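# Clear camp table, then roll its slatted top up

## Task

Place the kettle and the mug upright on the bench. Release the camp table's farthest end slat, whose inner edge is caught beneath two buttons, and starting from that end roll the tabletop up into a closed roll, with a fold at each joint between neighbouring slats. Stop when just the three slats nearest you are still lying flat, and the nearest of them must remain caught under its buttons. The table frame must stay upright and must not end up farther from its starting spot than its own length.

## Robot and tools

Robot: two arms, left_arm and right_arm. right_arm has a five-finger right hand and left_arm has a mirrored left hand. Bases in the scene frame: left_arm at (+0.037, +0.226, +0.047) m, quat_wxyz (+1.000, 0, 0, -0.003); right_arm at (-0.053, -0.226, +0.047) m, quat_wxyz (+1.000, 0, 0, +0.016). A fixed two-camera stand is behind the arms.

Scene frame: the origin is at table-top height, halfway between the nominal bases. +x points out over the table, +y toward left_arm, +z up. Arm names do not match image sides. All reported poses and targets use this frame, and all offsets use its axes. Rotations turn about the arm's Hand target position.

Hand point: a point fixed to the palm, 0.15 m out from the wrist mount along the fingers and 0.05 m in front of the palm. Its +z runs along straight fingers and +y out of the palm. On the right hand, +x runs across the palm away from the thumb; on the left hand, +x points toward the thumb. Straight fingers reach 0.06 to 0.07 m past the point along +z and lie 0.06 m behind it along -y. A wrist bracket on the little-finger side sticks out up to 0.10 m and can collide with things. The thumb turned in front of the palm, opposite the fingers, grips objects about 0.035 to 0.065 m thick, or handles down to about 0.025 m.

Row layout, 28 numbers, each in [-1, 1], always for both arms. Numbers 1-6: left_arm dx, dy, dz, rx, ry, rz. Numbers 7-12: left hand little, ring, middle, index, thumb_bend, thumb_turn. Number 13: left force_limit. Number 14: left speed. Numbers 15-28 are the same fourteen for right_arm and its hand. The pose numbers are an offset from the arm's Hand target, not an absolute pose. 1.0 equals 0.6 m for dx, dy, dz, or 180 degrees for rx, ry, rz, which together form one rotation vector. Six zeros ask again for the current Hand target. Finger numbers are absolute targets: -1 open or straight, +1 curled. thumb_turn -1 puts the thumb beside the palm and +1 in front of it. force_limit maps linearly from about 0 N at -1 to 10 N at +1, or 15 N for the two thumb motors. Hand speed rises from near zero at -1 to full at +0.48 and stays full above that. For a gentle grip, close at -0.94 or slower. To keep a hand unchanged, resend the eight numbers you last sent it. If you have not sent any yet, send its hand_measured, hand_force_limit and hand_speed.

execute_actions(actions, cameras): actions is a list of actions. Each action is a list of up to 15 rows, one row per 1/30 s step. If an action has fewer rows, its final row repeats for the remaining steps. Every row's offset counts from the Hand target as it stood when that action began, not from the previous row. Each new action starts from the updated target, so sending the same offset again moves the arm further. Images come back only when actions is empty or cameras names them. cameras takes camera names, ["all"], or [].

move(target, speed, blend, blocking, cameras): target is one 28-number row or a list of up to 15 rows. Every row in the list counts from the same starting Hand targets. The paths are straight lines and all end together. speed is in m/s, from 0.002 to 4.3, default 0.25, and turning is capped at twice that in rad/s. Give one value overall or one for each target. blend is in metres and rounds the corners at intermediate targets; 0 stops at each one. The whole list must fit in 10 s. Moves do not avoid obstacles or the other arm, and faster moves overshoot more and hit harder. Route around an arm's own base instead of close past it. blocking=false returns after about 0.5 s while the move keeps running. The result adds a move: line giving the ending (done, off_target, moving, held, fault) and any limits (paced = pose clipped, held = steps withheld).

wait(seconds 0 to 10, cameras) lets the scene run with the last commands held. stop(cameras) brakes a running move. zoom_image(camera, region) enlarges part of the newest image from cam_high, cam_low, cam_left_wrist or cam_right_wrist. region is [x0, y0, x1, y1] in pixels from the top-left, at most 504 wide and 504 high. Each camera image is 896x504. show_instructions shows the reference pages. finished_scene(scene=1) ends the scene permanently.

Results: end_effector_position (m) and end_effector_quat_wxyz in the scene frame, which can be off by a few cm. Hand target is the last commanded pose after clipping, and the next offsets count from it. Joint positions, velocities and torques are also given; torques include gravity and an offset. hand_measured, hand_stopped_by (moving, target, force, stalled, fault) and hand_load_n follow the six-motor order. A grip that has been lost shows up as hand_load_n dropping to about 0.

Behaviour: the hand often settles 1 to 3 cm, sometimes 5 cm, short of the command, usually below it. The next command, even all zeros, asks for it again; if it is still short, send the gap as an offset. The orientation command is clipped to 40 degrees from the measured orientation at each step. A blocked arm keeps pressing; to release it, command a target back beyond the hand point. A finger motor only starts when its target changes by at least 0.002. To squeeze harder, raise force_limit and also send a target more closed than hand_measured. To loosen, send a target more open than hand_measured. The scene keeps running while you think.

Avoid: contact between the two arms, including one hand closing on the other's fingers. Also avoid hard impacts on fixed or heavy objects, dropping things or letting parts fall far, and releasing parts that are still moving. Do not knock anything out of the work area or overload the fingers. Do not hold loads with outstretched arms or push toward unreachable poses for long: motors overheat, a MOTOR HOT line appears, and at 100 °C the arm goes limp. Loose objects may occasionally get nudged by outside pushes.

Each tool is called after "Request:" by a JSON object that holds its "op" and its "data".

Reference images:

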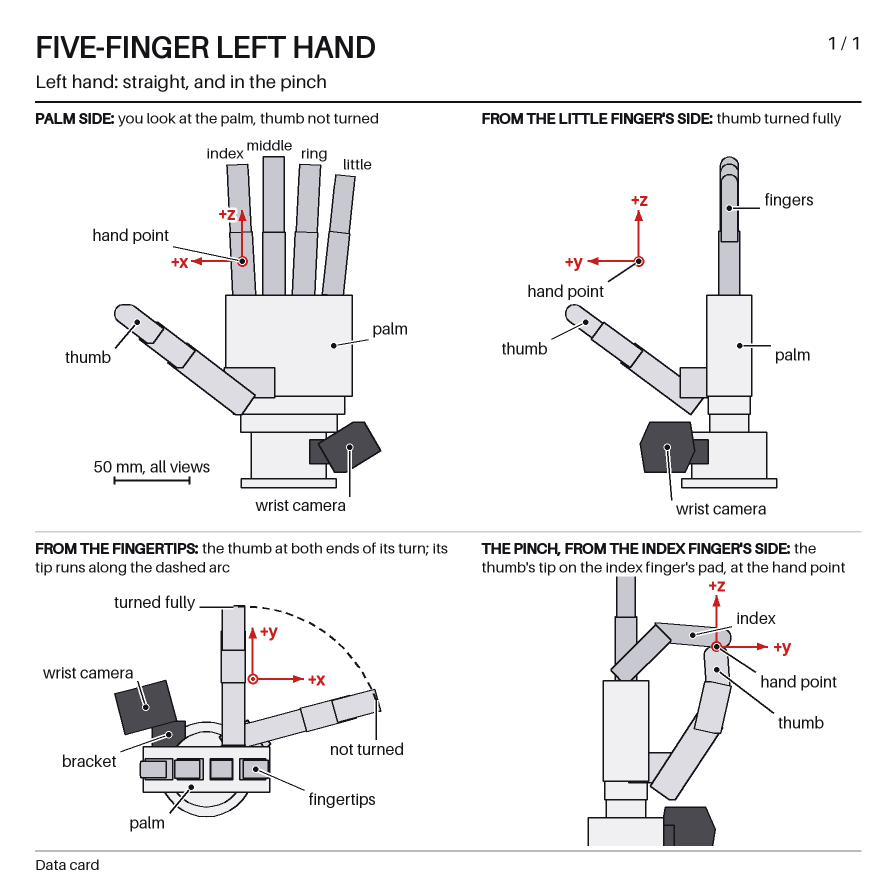

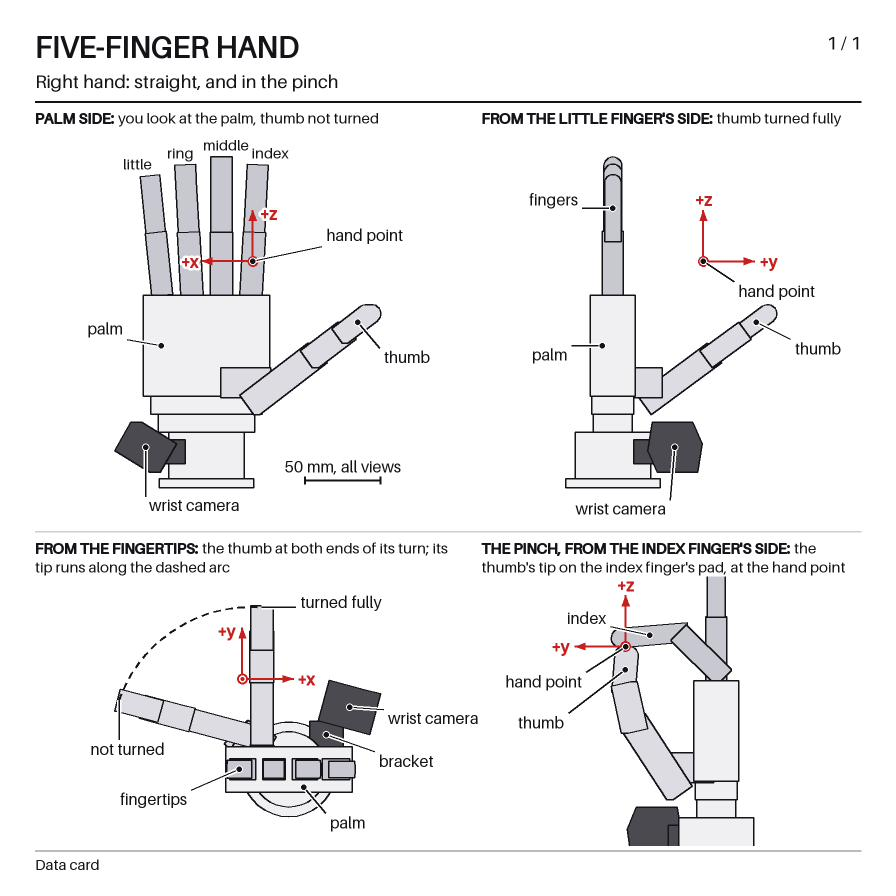

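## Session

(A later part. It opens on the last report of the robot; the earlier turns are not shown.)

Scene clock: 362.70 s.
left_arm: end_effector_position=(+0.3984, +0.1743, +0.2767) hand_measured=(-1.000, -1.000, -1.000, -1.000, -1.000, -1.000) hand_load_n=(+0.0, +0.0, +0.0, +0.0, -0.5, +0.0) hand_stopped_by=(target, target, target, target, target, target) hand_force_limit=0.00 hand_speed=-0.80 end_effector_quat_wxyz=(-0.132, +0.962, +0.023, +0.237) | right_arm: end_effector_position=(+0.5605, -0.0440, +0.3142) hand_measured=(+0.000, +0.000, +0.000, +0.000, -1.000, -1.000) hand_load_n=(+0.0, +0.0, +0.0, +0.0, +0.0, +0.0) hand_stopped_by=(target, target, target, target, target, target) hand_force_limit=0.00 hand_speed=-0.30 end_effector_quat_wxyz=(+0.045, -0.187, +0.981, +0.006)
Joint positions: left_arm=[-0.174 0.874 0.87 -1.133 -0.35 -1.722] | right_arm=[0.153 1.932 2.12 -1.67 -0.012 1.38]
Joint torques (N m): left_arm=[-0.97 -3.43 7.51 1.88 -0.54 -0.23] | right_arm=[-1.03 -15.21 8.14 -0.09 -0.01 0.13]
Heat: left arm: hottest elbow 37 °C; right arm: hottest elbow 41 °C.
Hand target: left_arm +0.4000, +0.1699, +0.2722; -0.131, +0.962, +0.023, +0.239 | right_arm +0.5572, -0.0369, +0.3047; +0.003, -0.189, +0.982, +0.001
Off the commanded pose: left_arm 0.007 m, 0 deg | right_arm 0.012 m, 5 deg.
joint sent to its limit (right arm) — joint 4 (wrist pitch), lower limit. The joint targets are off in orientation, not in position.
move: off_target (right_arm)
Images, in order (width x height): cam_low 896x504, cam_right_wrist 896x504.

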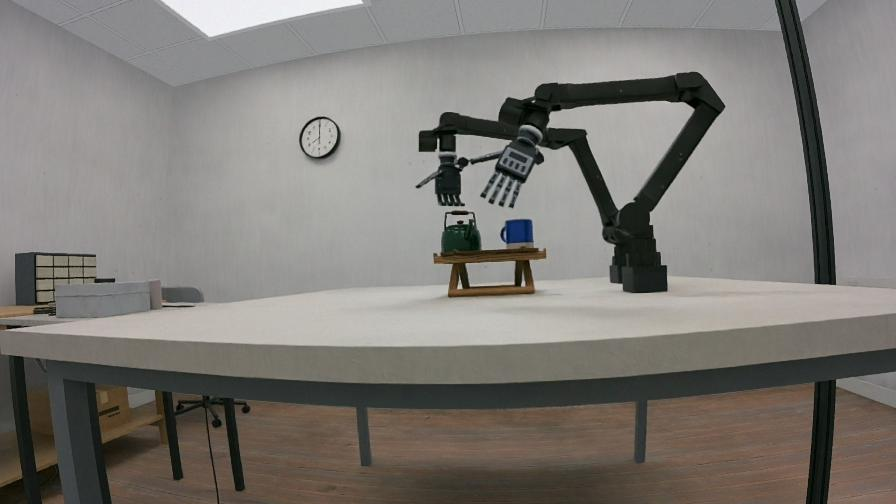

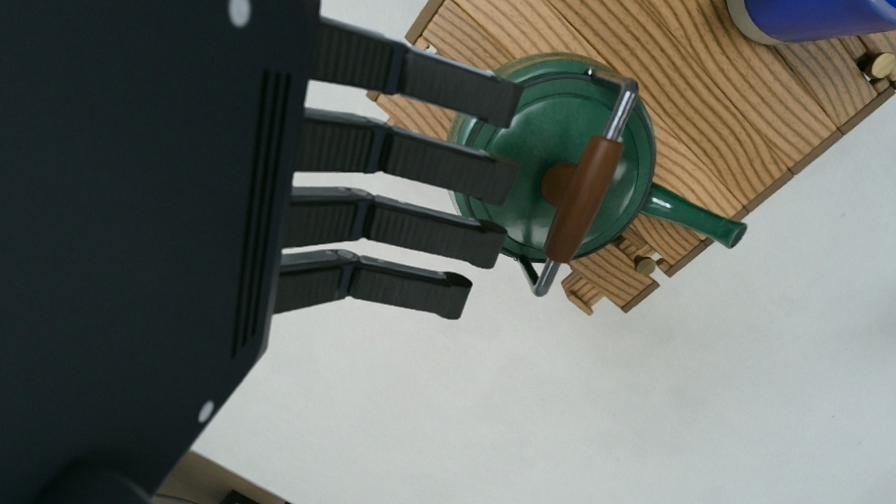

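Request:
{"op": "move", "data": {"target": [0,0,0,0,0,0,-1,-1,-1,-1,-1,-1,0,-0.8,-0.0387,-0.0185,-0.0378,0,0,0,0,0,0,0,-1,-1,0,-0.3], "speed": 0.1, "cameras": ["cam_low","cam_right_wrist"]}}

Request:
{"op": "zoom_image", "data": {"camera": "cam_low", "region": [410, 170, 510, 260]}}

Scene clock: 372.77 s.
left_arm: end_effector_position=(+0.3984, +0.1743, +0.2767) hand_measured=(-1.000, -1.000, -1.000, -1.000, -1.000, -1.000) hand_load_n=(-0.5, +0.5, +0.0, +0.0, -0.5, +0.0) hand_stopped_by=(target, target, target, target, target, target) hand_force_limit=0.00 hand_speed=-0.80 end_effector_quat_wxyz=(-0.132, +0.962, +0.023, +0.237) | right_arm: end_effector_position=(+0.5358, -0.0497, +0.2790) hand_measured=(+0.000, +0.000, +0.000, +0.000, -1.000, -1.000) hand_load_n=(+0.0, +0.5, +0.0, +0.0, +0.0, +0.0) hand_stopped_by=(target, target, target, target, target, target) hand_force_limit=0.00 hand_speed=-0.30 end_effector_quat_wxyz=(-0.002, -0.186, +0.982, +0.003)
Joint positions: left_arm=[-0.174 0.874 0.87 -1.133 -0.35 -1.722] | right_arm=[0.153 1.915 2.01 -1.67 -0.006 1.38]
Joint torques (N m): left_arm=[-0.62 -3.43 7.6 1.92 -0.54 -0.21] | right_arm=[-1.85 -17.38 8.29 0.55 -0.01 0.09]
Heat: left arm: hottest elbow 37 °C; right arm: hottest elbow 40 °C.
Hand target: left_arm +0.4000, +0.1699, +0.2722; -0.131, +0.962, +0.023, +0.239 | right_arm +0.5339, -0.0480, +0.2821; +0.003, -0.189, +0.982, +0.001
Off the commanded pose: left_arm 0.007 m, 0 deg | right_arm 0.004 m, 1 deg.
move: done
Images, in order (width x height): cam_low 896x504, cam_right_wrist 896x504.

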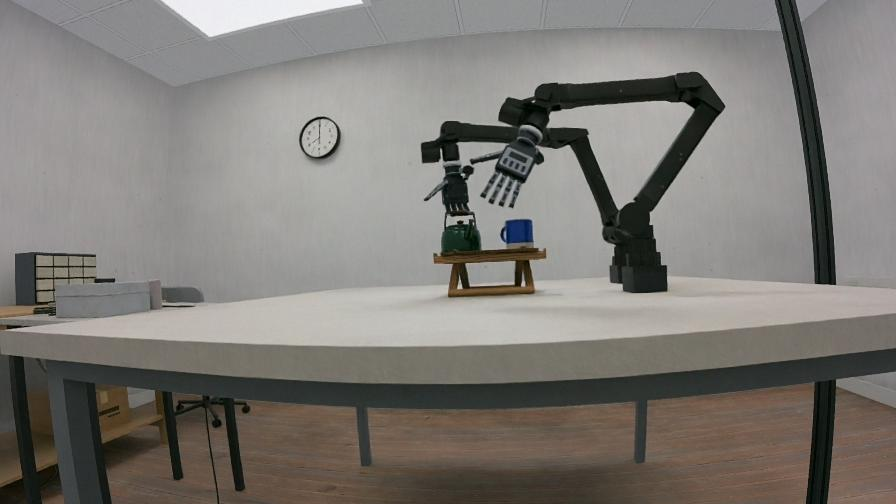

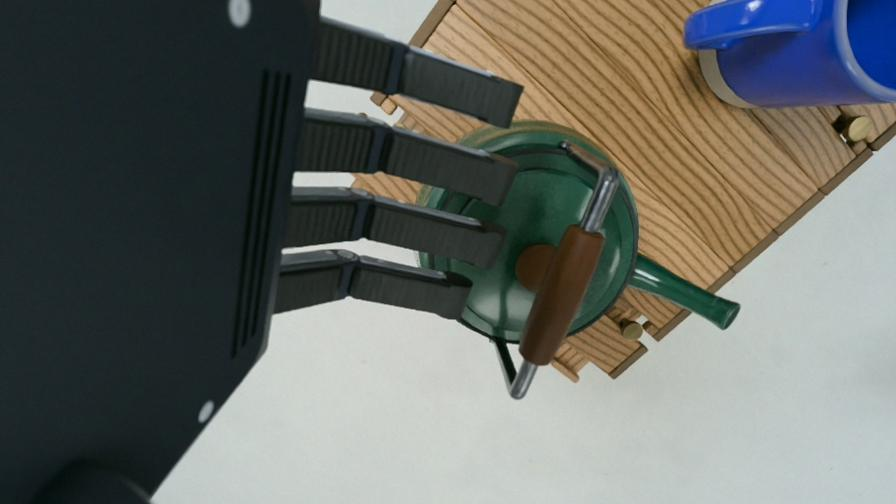

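Scaled by 5.040 from the camera's 896x504 image, which has a finer 1280x720 frame.

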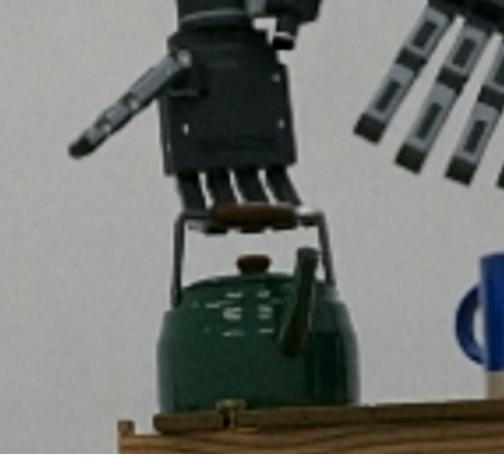

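Request:
{"op": "move", "data": {"target": [0,0,0,0,0,0,-1,-1,-1,-1,-1,-1,0,-0.8,0.0373,0.0145,-0.012,0,0,0,0,0,0,0,-1,-1,0,-0.3], "speed": 0.08, "cameras": ["cam_low","cam_right_wrist"]}}

Request:
{"op": "zoom_image", "data": {"camera": "cam_low", "region": [410, 170, 510, 260]}}

Scene clock: 408.30 s.
left_arm: end_effector_position=(+0.3984, +0.1743, +0.2767) hand_measured=(-1.000, -1.000, -1.000, -1.000, -1.000, -1.000) hand_load_n=(+0.0, +0.0, +0.0, +0.0, -0.5, +0.0) hand_stopped_by=(target, target, target, target, target, target) hand_force_limit=0.00 hand_speed=-0.80 end_effector_quat_wxyz=(-0.132, +0.962, +0.023, +0.237) | right_arm: end_effector_position=(+0.5470, -0.0476, +0.2736) hand_measured=(+0.000, +0.000, +0.000, +0.000, -1.000, -1.000) hand_load_n=(+0.0, +0.0, +0.0, +0.0, +0.0, +0.0) hand_stopped_by=(target, target, target, target, target, target) hand_force_limit=0.00 hand_speed=-0.30 end_effector_quat_wxyz=(-0.001, -0.186, +0.982, +0.003)
Joint positions: left_arm=[-0.174 0.874 0.87 -1.133 -0.35 -1.722] | right_arm=[0.153 1.948 2.045 -1.67 -0.006 1.38]
Joint torques (N m): left_arm=[-0.67 -3.55 7.5 1.91 -0.54 -0.21] | right_arm=[-0.44 -14.8 12.75 -0.47 0.04 0.09]
Heat: left arm: hottest elbow 37 °C; right arm: hottest elbow 37 °C.
Hand target: left_arm +0.4000, +0.1699, +0.2722; -0.131, +0.962, +0.023, +0.239 | right_arm +0.5563, -0.0393, +0.2751; +0.003, -0.189, +0.982, +0.001
Off the commanded pose: left_arm 0.007 m, 0 deg | right_arm 0.013 m, 1 deg.
joint sent to its limit (right arm) — joint 4 (wrist pitch), lower limit. The joint targets still meet the commanded pose.
move: off_target (right_arm)
Images, in order (width x height): cam_low 896x504, cam_right_wrist 896x504.

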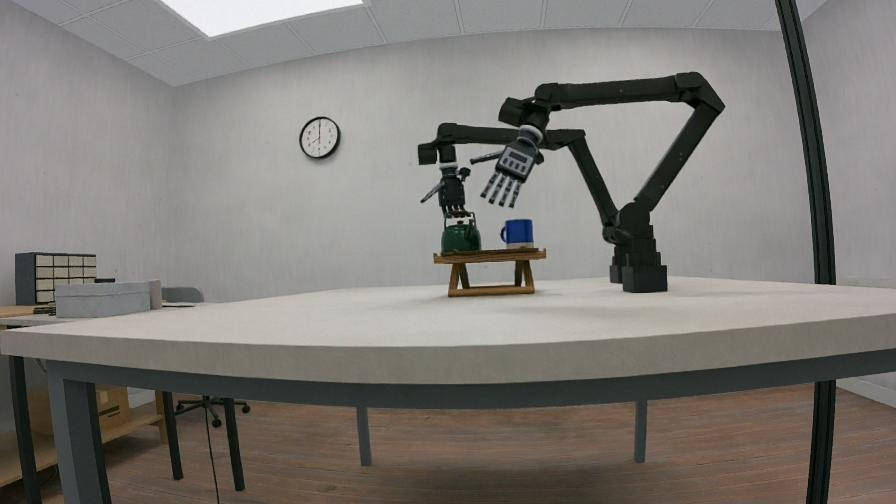

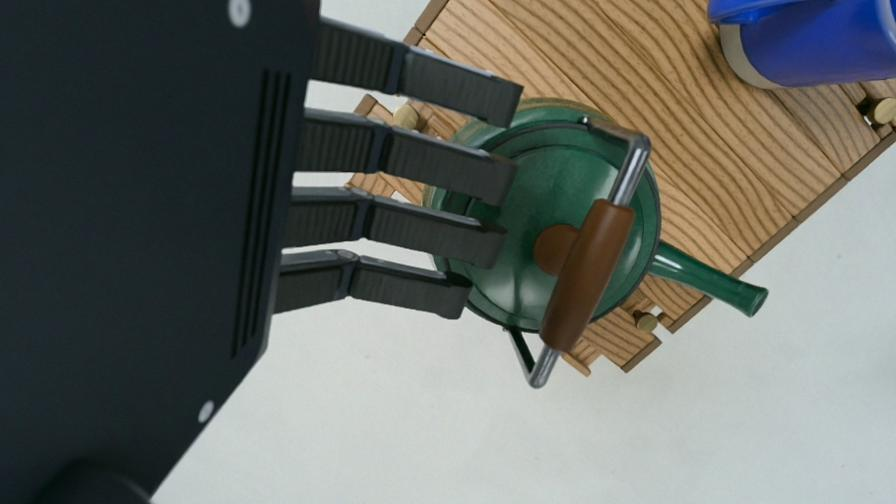

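Scaled by 5.040 from the camera's 896x504 image, which has a finer 1280x720 frame.

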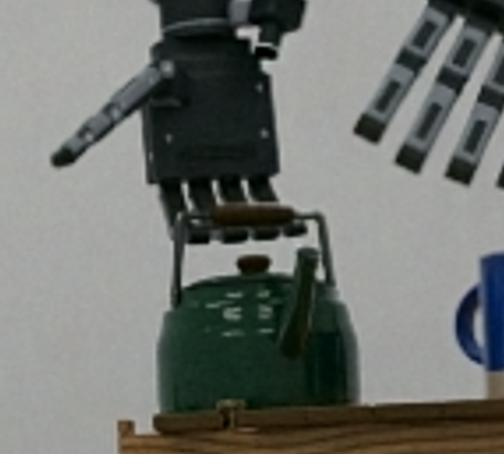

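Request:
{"op": "move", "data": {"target": [0,0,0,0,0,0,-1,-1,-1,-1,-1,-1,0,-0.8,0.02,0.012,-0.012,0,0,0,0,0,0,0,-1,-1,0,-0.3], "speed": 0.08, "cameras": ["cam_low","cam_right_wrist"]}}

Request:
{"op": "zoom_image", "data": {"camera": "cam_low", "region": [410, 170, 510, 260]}}

Scene clock: 416.83 s.
left_arm: end_effector_position=(+0.3984, +0.1743, +0.2767) hand_measured=(-1.000, -1.000, -1.000, -1.000, -1.000, -1.000) hand_load_n=(+0.0, +0.0, +0.0, +0.0, +0.0, +0.0) hand_stopped_by=(target, target, target, target, target, target) hand_force_limit=0.00 hand_speed=-0.80 end_effector_quat_wxyz=(-0.132, +0.962, +0.023, +0.237) | right_arm: end_effector_position=(+0.5591, -0.0417, +0.2669) hand_measured=(+0.000, +0.000, +0.000, +0.000, -1.000, -1.000) hand_load_n=(+0.0, +0.0, +0.0, +0.0, +0.0, +0.0) hand_stopped_by=(target, target, target, target, target, target) hand_force_limit=0.00 hand_speed=-0.30 end_effector_quat_wxyz=(+0.001, -0.188, +0.982, +0.003)
Joint positions: left_arm=[-0.174 0.874 0.87 -1.133 -0.35 -1.722] | right_arm=[0.159 1.986 2.087 -1.67 -0.006 1.382]
Joint torques (N m): left_arm=[-0.38 -3.19 7.53 1.87 -0.54 -0.21] | right_arm=[-0.85 -14.15 12.49 -0.42 0.04 0.14]
Heat: left arm: hottest elbow 37 °C; right arm: hottest elbow 39 °C.
Hand target: left_arm +0.4000, +0.1699, +0.2722; -0.131, +0.962, +0.023, +0.239 | right_arm +0.5683, -0.0320, +0.2677; +0.003, -0.189, +0.982, +0.001
Off the commanded pose: left_arm 0.007 m, 0 deg | right_arm 0.013 m, 0 deg.
joint sent to its limit (right arm) — joint 4 (wrist pitch), lower limit. The joint targets still meet the commanded pose.
move: off_target (right_arm)
Images, in order (width x height): cam_low 896x504, cam_right_wrist 896x504.

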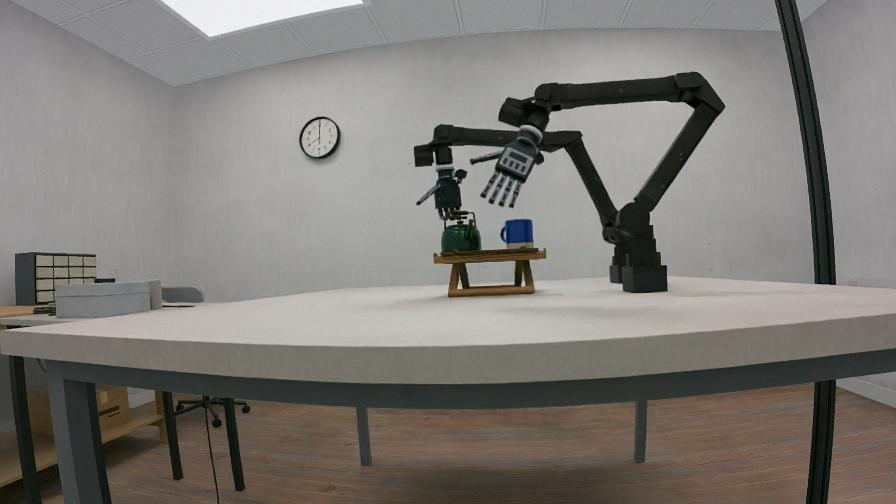

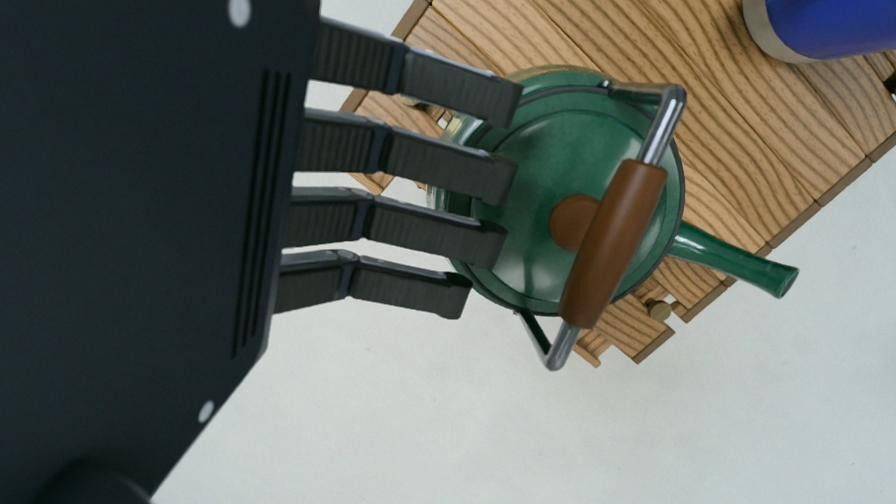

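Scaled by 5.040 from the camera's 896x504 image, which has a finer 1280x720 frame.

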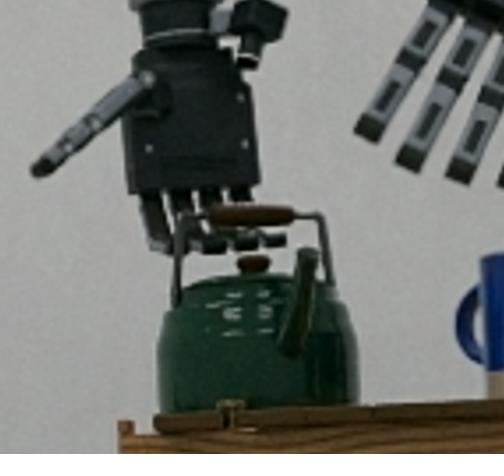

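Request:
{"op": "move", "data": {"target": [0,0,0,0,0,0,-1,-1,-1,-1,-1,-1,0,-0.8,-0.018,0.033,0.006,0,0,0,0,0,0,0,-1,-1,0,-0.3], "speed": 0.06, "cameras": ["cam_low","cam_right_wrist"]}}

Request:
{"op": "zoom_image", "data": {"camera": "cam_low", "region": [410, 170, 510, 260]}}

Scene clock: 422.53 s.
left_arm: end_effector_position=(+0.3984, +0.1743, +0.2767) hand_measured=(-1.000, -1.000, -1.000, -1.000, -1.000, -1.000) hand_load_n=(+0.0, +0.0, +0.0, +0.0, +0.0, +0.0) hand_stopped_by=(target, target, target, target, target, target) hand_force_limit=0.00 hand_speed=-0.80 end_effector_quat_wxyz=(-0.132, +0.962, +0.023, +0.237) | right_arm: end_effector_position=(+0.5540, -0.0189, +0.2669) hand_measured=(+0.000, +0.000, +0.000, +0.000, -1.000, -1.000) hand_load_n=(+0.0, +0.0, +0.0, +0.0, +0.0, +0.0) hand_stopped_by=(target, target, target, target, target, target) hand_force_limit=0.00 hand_speed=-0.30 end_effector_quat_wxyz=(+0.001, -0.190, +0.982, +0.003)
Joint positions: left_arm=[-0.174 0.874 0.87 -1.133 -0.35 -1.722] | right_arm=[0.196 1.986 2.087 -1.67 -0.006 1.415]
Joint torques (N m): left_arm=[-0.73 -3.9 7.58 1.87 -0.53 -0.24] | right_arm=[-1.32 -16.62 11 -0.23 0 0.11]
Heat: left arm: hottest elbow 37 °C; right arm: hottest elbow 39 °C.
Hand target: left_arm +0.4000, +0.1699, +0.2722; -0.131, +0.962, +0.023, +0.239 | right_arm +0.5575, -0.0122, +0.2713; +0.003, -0.189, +0.982, +0.001
Off the commanded pose: left_arm 0.007 m, 0 deg | right_arm 0.009 m, 0 deg.
joint sent to its limit (right arm) — joint 4 (wrist pitch), lower limit. The joint targets still meet the commanded pose.
move: done
Images, in order (width x height): cam_low 896x504, cam_right_wrist 896x504.

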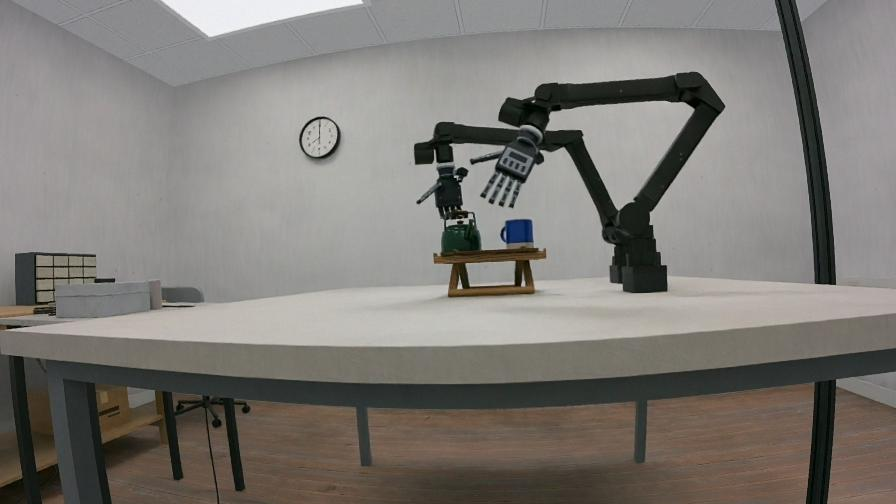

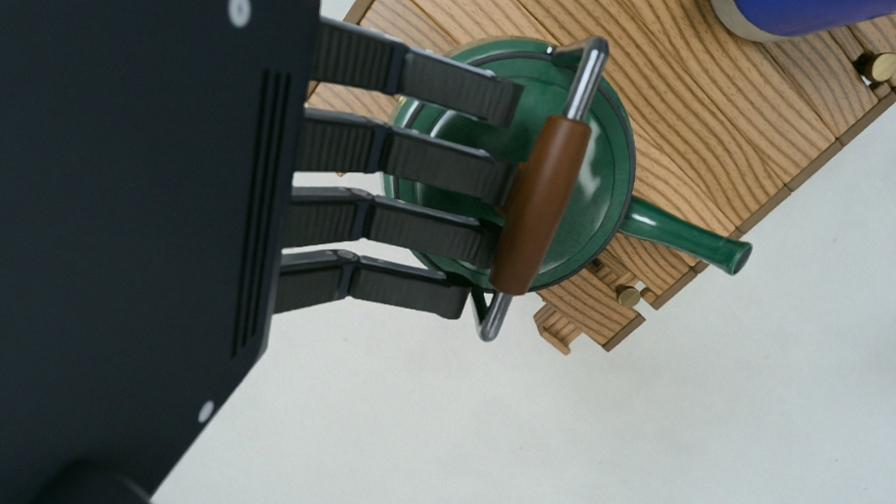

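Scaled by 5.040 from the camera's 896x504 image, which has a finer 1280x720 frame.

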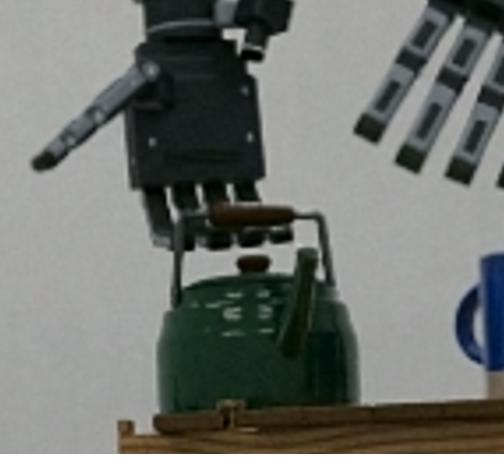

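Request:
{"op": "move", "data": {"target": [0,0,0,0,0,0,-1,-1,-1,-1,-1,-1,0,-0.8,-0.033,0.0175,0.002,0,0,0,0,0,0,0,-1,-1,0,-0.3], "speed": 0.06, "cameras": ["cam_low","cam_right_wrist"]}}

Request:
{"op": "zoom_image", "data": {"camera": "cam_low", "region": [410, 170, 510, 260]}}

Scene clock: 430.13 s.
left_arm: end_effector_position=(+0.3984, +0.1743, +0.2767) hand_measured=(-1.000, -1.000, -1.000, -1.000, -1.000, -1.000) hand_load_n=(+0.0, +0.0, +0.0, +0.0, +0.0, +0.0) hand_stopped_by=(target, target, target, target, target, target) hand_force_limit=0.00 hand_speed=-0.80 end_effector_quat_wxyz=(-0.132, +0.962, +0.023, +0.237) | right_arm: end_effector_position=(+0.5408, -0.0099, +0.2649) hand_measured=(+0.000, +0.000, +0.000, +0.000, -1.000, -1.000) hand_load_n=(+0.0, +1.0, +0.0, +0.0, +0.0, +0.0) hand_stopped_by=(target, target, target, target, target, target) hand_force_limit=0.00 hand_speed=-0.30 end_effector_quat_wxyz=(-0.007, -0.188, +0.982, +0.001)
Joint positions: left_arm=[-0.174 0.874 0.87 -1.133 -0.35 -1.722] | right_arm=[0.217 1.963 2.047 -1.668 -0.003 1.44]
Joint torques (N m): left_arm=[-0.97 -3.37 7.5 1.91 -0.56 -0.24] | right_arm=[-0.32 -18.37 8.05 0.55 -0.1 0.1]
Heat: left arm: hottest elbow 37 °C; right arm: hottest elbow 39 °C.
Hand target: left_arm +0.4000, +0.1699, +0.2722; -0.131, +0.962, +0.023, +0.239 | right_arm +0.5376, -0.0016, +0.2725; +0.003, -0.189, +0.982, +0.001
Off the commanded pose: left_arm 0.007 m, 0 deg | right_arm 0.012 m, 1 deg.
move: off_target (right_arm)
Images, in order (width x height): cam_low 896x504, cam_right_wrist 896x504.

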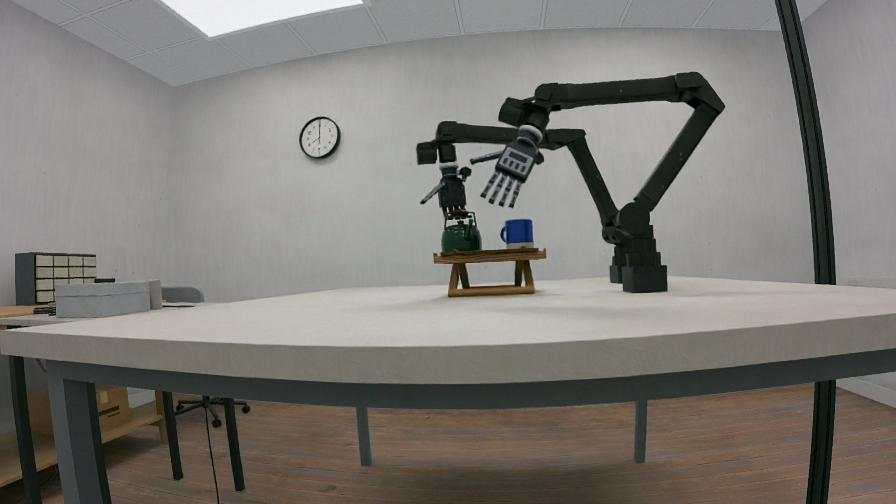

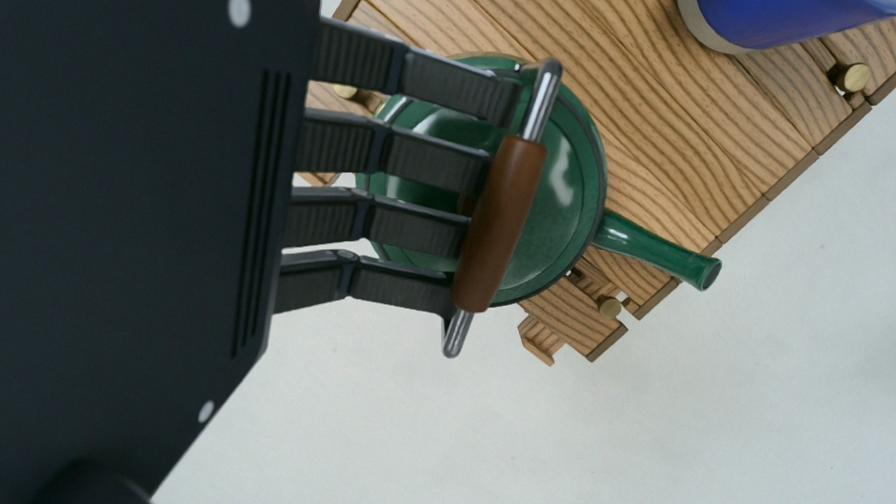

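Scaled by 5.040 from the camera's 896x504 image, which has a finer 1280x720 frame.

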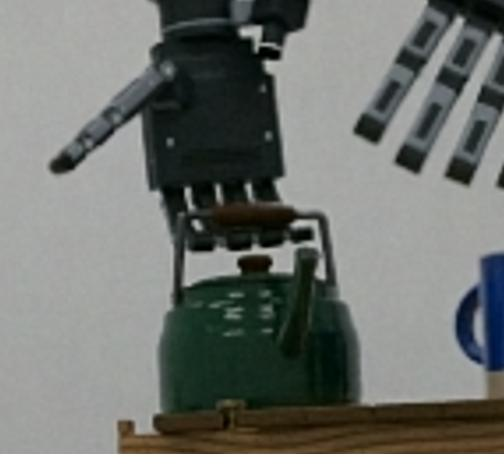

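Request:
{"op": "move", "data": {"target": [0,0,0,0,0,0,-1,-1,-1,-1,-1,-1,0,-0.8,-0.014,0.018,0.005,0,0,0,0,0,0,0,-1,-1,0,-0.3], "speed": 0.06, "cameras": ["cam_low","cam_right_wrist"]}}

Request:
{"op": "zoom_image", "data": {"camera": "cam_low", "region": [410, 170, 510, 260]}}

Scene clock: 440.17 s.
left_arm: end_effector_position=(+0.3984, +0.1743, +0.2767) hand_measured=(-1.000, -1.000, -1.000, -1.000, -1.000, -1.000) hand_load_n=(+0.0, +0.0, +0.0, +0.0, +0.0, +0.0) hand_stopped_by=(target, target, target, target, target, target) hand_force_limit=0.00 hand_speed=-0.80 end_effector_quat_wxyz=(-0.132, +0.962, +0.023, +0.237) | right_arm: end_effector_position=(+0.5329, +0.0000, +0.2640) hand_measured=(+0.000, +0.000, +0.000, +0.000, -1.000, -1.000) hand_load_n=(+0.0, +2.0, +0.0, +0.0, +0.0, +0.0) hand_stopped_by=(target, target, target, target, target, target) hand_force_limit=0.00 hand_speed=-0.30 end_effector_quat_wxyz=(-0.009, -0.189, +0.982, +0.000)
Joint positions: left_arm=[-0.174 0.874 0.87 -1.133 -0.35 -1.722] | right_arm=[0.236 1.951 2.028 -1.666 -0.001 1.459]
Joint torques (N m): left_arm=[-0.44 -3.49 7.57 1.87 -0.55 -0.23] | right_arm=[0.03 -17.55 8.24 0.44 -0.14 0.24]
Heat: left arm: hottest elbow 37 °C; right arm: hottest elbow 38 °C.
Hand target: left_arm +0.4000, +0.1699, +0.2722; -0.131, +0.962, +0.023, +0.239 | right_arm +0.5293, +0.0092, +0.2753; +0.003, -0.189, +0.982, +0.001
Off the commanded pose: left_arm 0.007 m, 0 deg | right_arm 0.015 m, 1 deg.
move: off_target (right_arm)
Images, in order (width x height): cam_low 896x504, cam_right_wrist 896x504.

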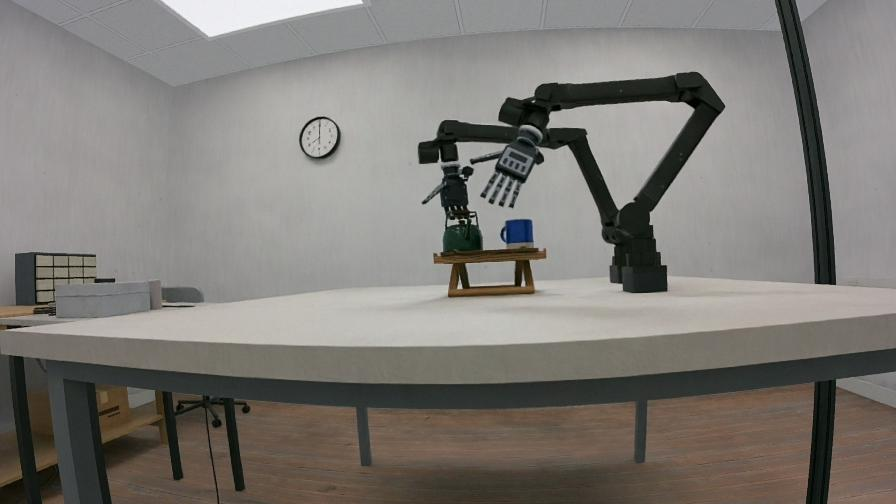

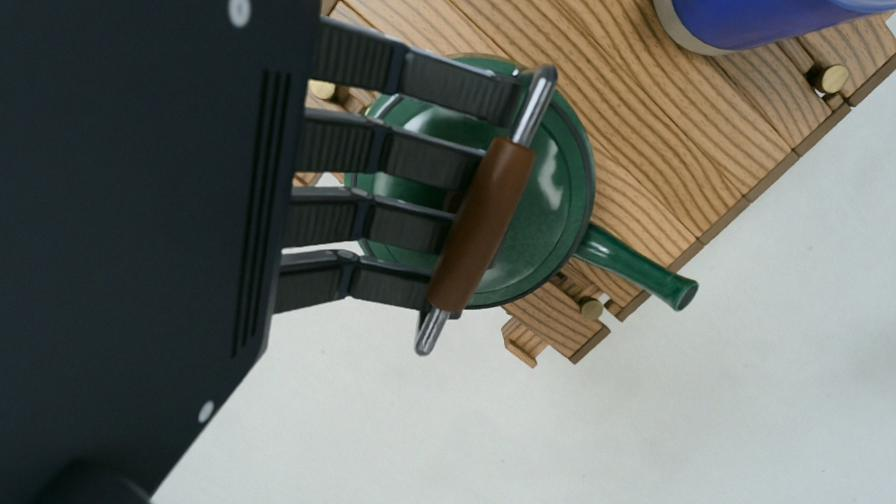

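Scaled by 5.040 from the camera's 896x504 image, which has a finer 1280x720 frame.

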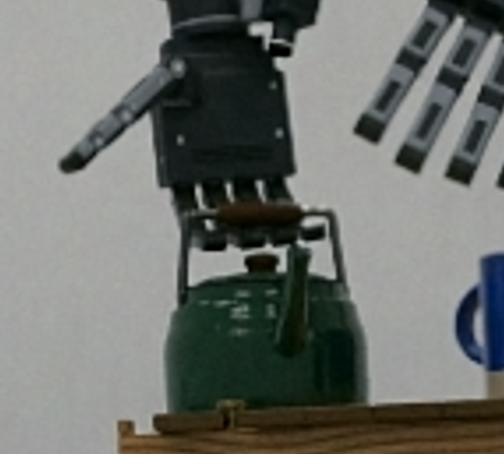

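Request:
{"op": "move", "data": {"target": [0,0,0,0,0,0,-1,-1,-1,-1,-1,-1,0,-0.8,0,0,0.01,0,0,0,0,0,0,0,-1,-1,0,-0.3], "speed": 0.05, "cameras": ["cam_low","cam_right_wrist"]}}

Request:
{"op": "zoom_image", "data": {"camera": "cam_low", "region": [410, 170, 510, 260]}}

Scene clock: 451.07 s.
left_arm: end_effector_position=(+0.3984, +0.1743, +0.2767) hand_measured=(-1.000, -1.000, -1.000, -1.000, -1.000, -1.000) hand_load_n=(+0.0, +0.0, +0.0, +0.0, +0.0, +0.0) hand_stopped_by=(target, target, target, target, target, target) hand_force_limit=0.00 hand_speed=-0.80 end_effector_quat_wxyz=(-0.132, +0.962, +0.023, +0.237) | right_arm: end_effector_position=(+0.5329, +0.0000, +0.2642) hand_measured=(+0.000, +0.000, +0.000, +0.000, -1.000, -1.000) hand_load_n=(+0.0, +1.5, +0.0, +0.0, +0.0, +0.0) hand_stopped_by=(target, target, target, target, target, target) hand_force_limit=0.00 hand_speed=-0.30 end_effector_quat_wxyz=(-0.009, -0.189, +0.982, +0.000)
Joint positions: left_arm=[-0.174 0.874 0.87 -1.133 -0.35 -1.722] | right_arm=[0.236 1.951 2.028 -1.666 -0.001 1.459]
Joint torques (N m): left_arm=[-0.56 -3.66 7.5 1.88 -0.53 -0.25] | right_arm=[-0.91 -18.02 9.7 -0.18 -0.13 0.21]
Heat: left arm: hottest elbow 37 °C; right arm: hottest elbow 38 °C.
Hand target: left_arm +0.4000, +0.1699, +0.2722; -0.131, +0.962, +0.023, +0.239 | right_arm +0.5292, +0.0092, +0.2815; +0.003, -0.189, +0.982, +0.001
Off the commanded pose: left_arm 0.007 m, 0 deg | right_arm 0.020 m, 1 deg.
move: off_target (right_arm)
Images, in order (width x height): cam_low 896x504, cam_right_wrist 896x504.

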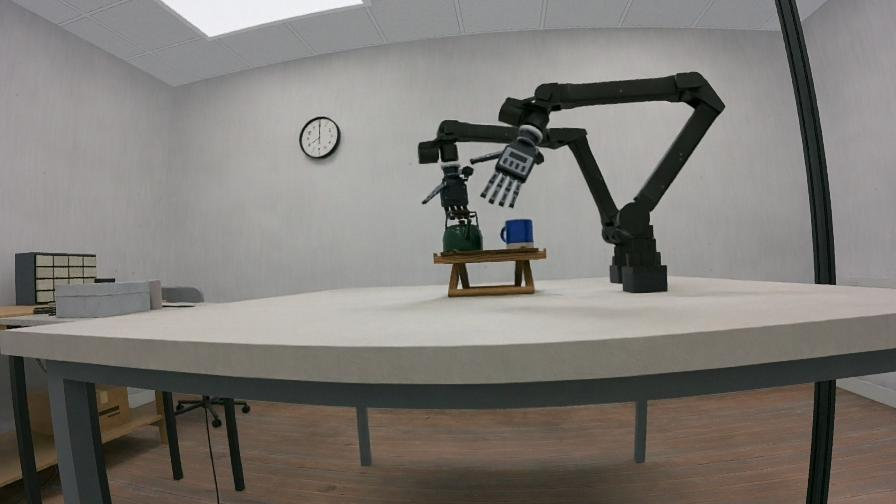

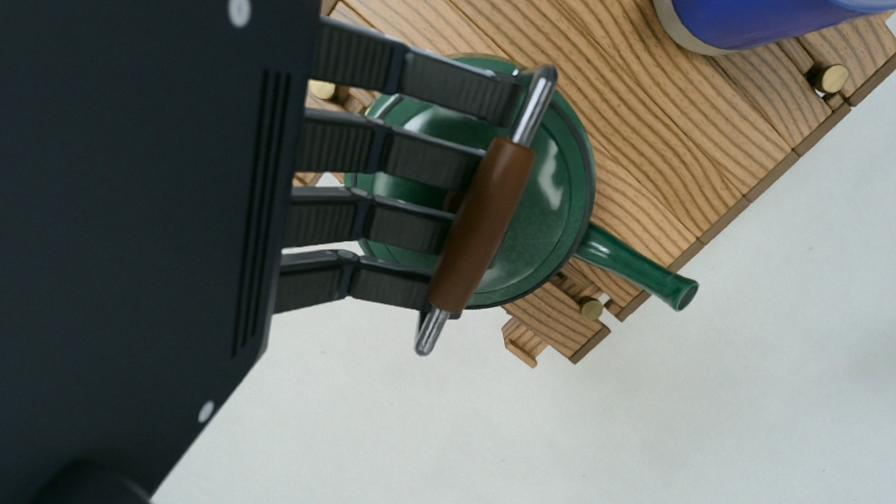

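Scaled by 5.040 from the camera's 896x504 image, which has a finer 1280x720 frame.

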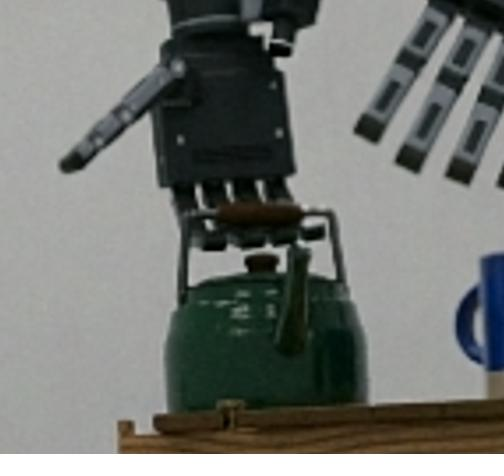

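Request:
{"op": "move", "data": {"target": [0,0,0,0,0,0,-1,-1,-1,-1,-1,-1,0,-0.8,0,0,0,0,0,0,0.25,0.25,0.25,0.25,-1,-1,1,-0.7], "speed": 0.05, "cameras": ["cam_low","cam_right_wrist"]}}

Request:
{"op": "zoom_image", "data": {"camera": "cam_low", "region": [410, 170, 510, 260]}}

Scene clock: 459.37 s.
left_arm: end_effector_position=(+0.3984, +0.1743, +0.2767) hand_measured=(-1.000, -1.000, -1.000, -1.000, -1.000, -1.000) hand_load_n=(+0.0, +0.0, +0.0, +0.0, +0.0, +0.0) hand_stopped_by=(target, target, target, target, target, target) hand_force_limit=0.00 hand_speed=-0.80 end_effector_quat_wxyz=(-0.132, +0.962, +0.023, +0.237) | right_arm: end_effector_position=(+0.5326, +0.0006, +0.2641) hand_measured=(+0.250, +0.250, +0.250, +0.250, -1.000, -1.000) hand_load_n=(+0.0, +3.0, +1.5, +0.5, +0.0, +0.0) hand_stopped_by=(target, target, moving, target, target, target) hand_force_limit=1.00 hand_speed=-0.70 end_effector_quat_wxyz=(-0.010, -0.187, +0.982, -0.001)
Joint positions: left_arm=[-0.174 0.874 0.87 -1.133 -0.35 -1.722] | right_arm=[0.238 1.951 2.028 -1.667 0.001 1.463]
Joint torques (N m): left_arm=[-0.91 -3.78 7.54 1.91 -0.54 -0.24] | right_arm=[-0.67 -17.55 9.77 -0.16 -0.2 0.14]
Heat: left arm: hottest elbow 37 °C; right arm: hottest elbow 38 °C.
Hand target: left_arm +0.4000, +0.1699, +0.2722; -0.131, +0.962, +0.023, +0.239 | right_arm +0.5293, +0.0091, +0.2816; +0.003, -0.189, +0.982, +0.001
Off the commanded pose: left_arm 0.007 m, 0 deg | right_arm 0.020 m, 1 deg.
move: off_target (right_arm)
Images, in order (width x height): cam_low 896x504, cam_right_wrist 896x504.

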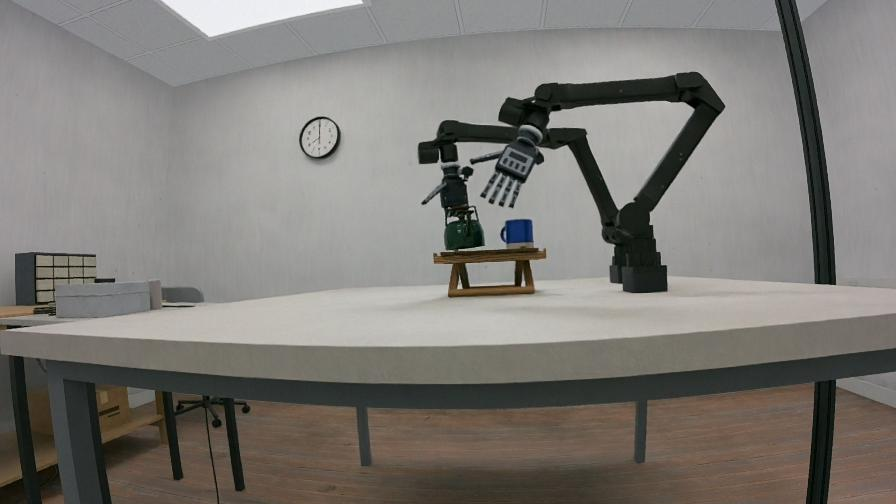

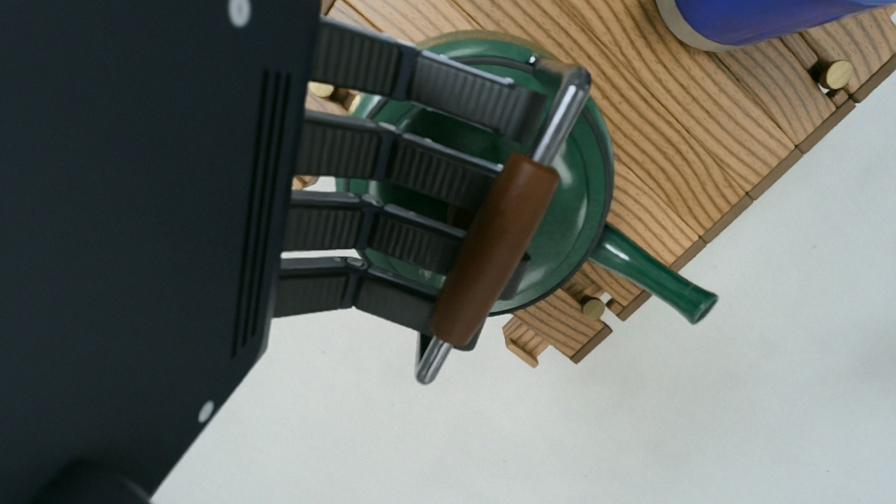

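Scaled by 5.040 from the camera's 896x504 image, which has a finer 1280x720 frame.

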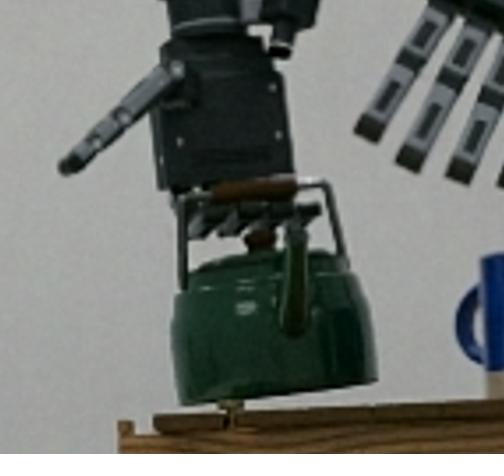

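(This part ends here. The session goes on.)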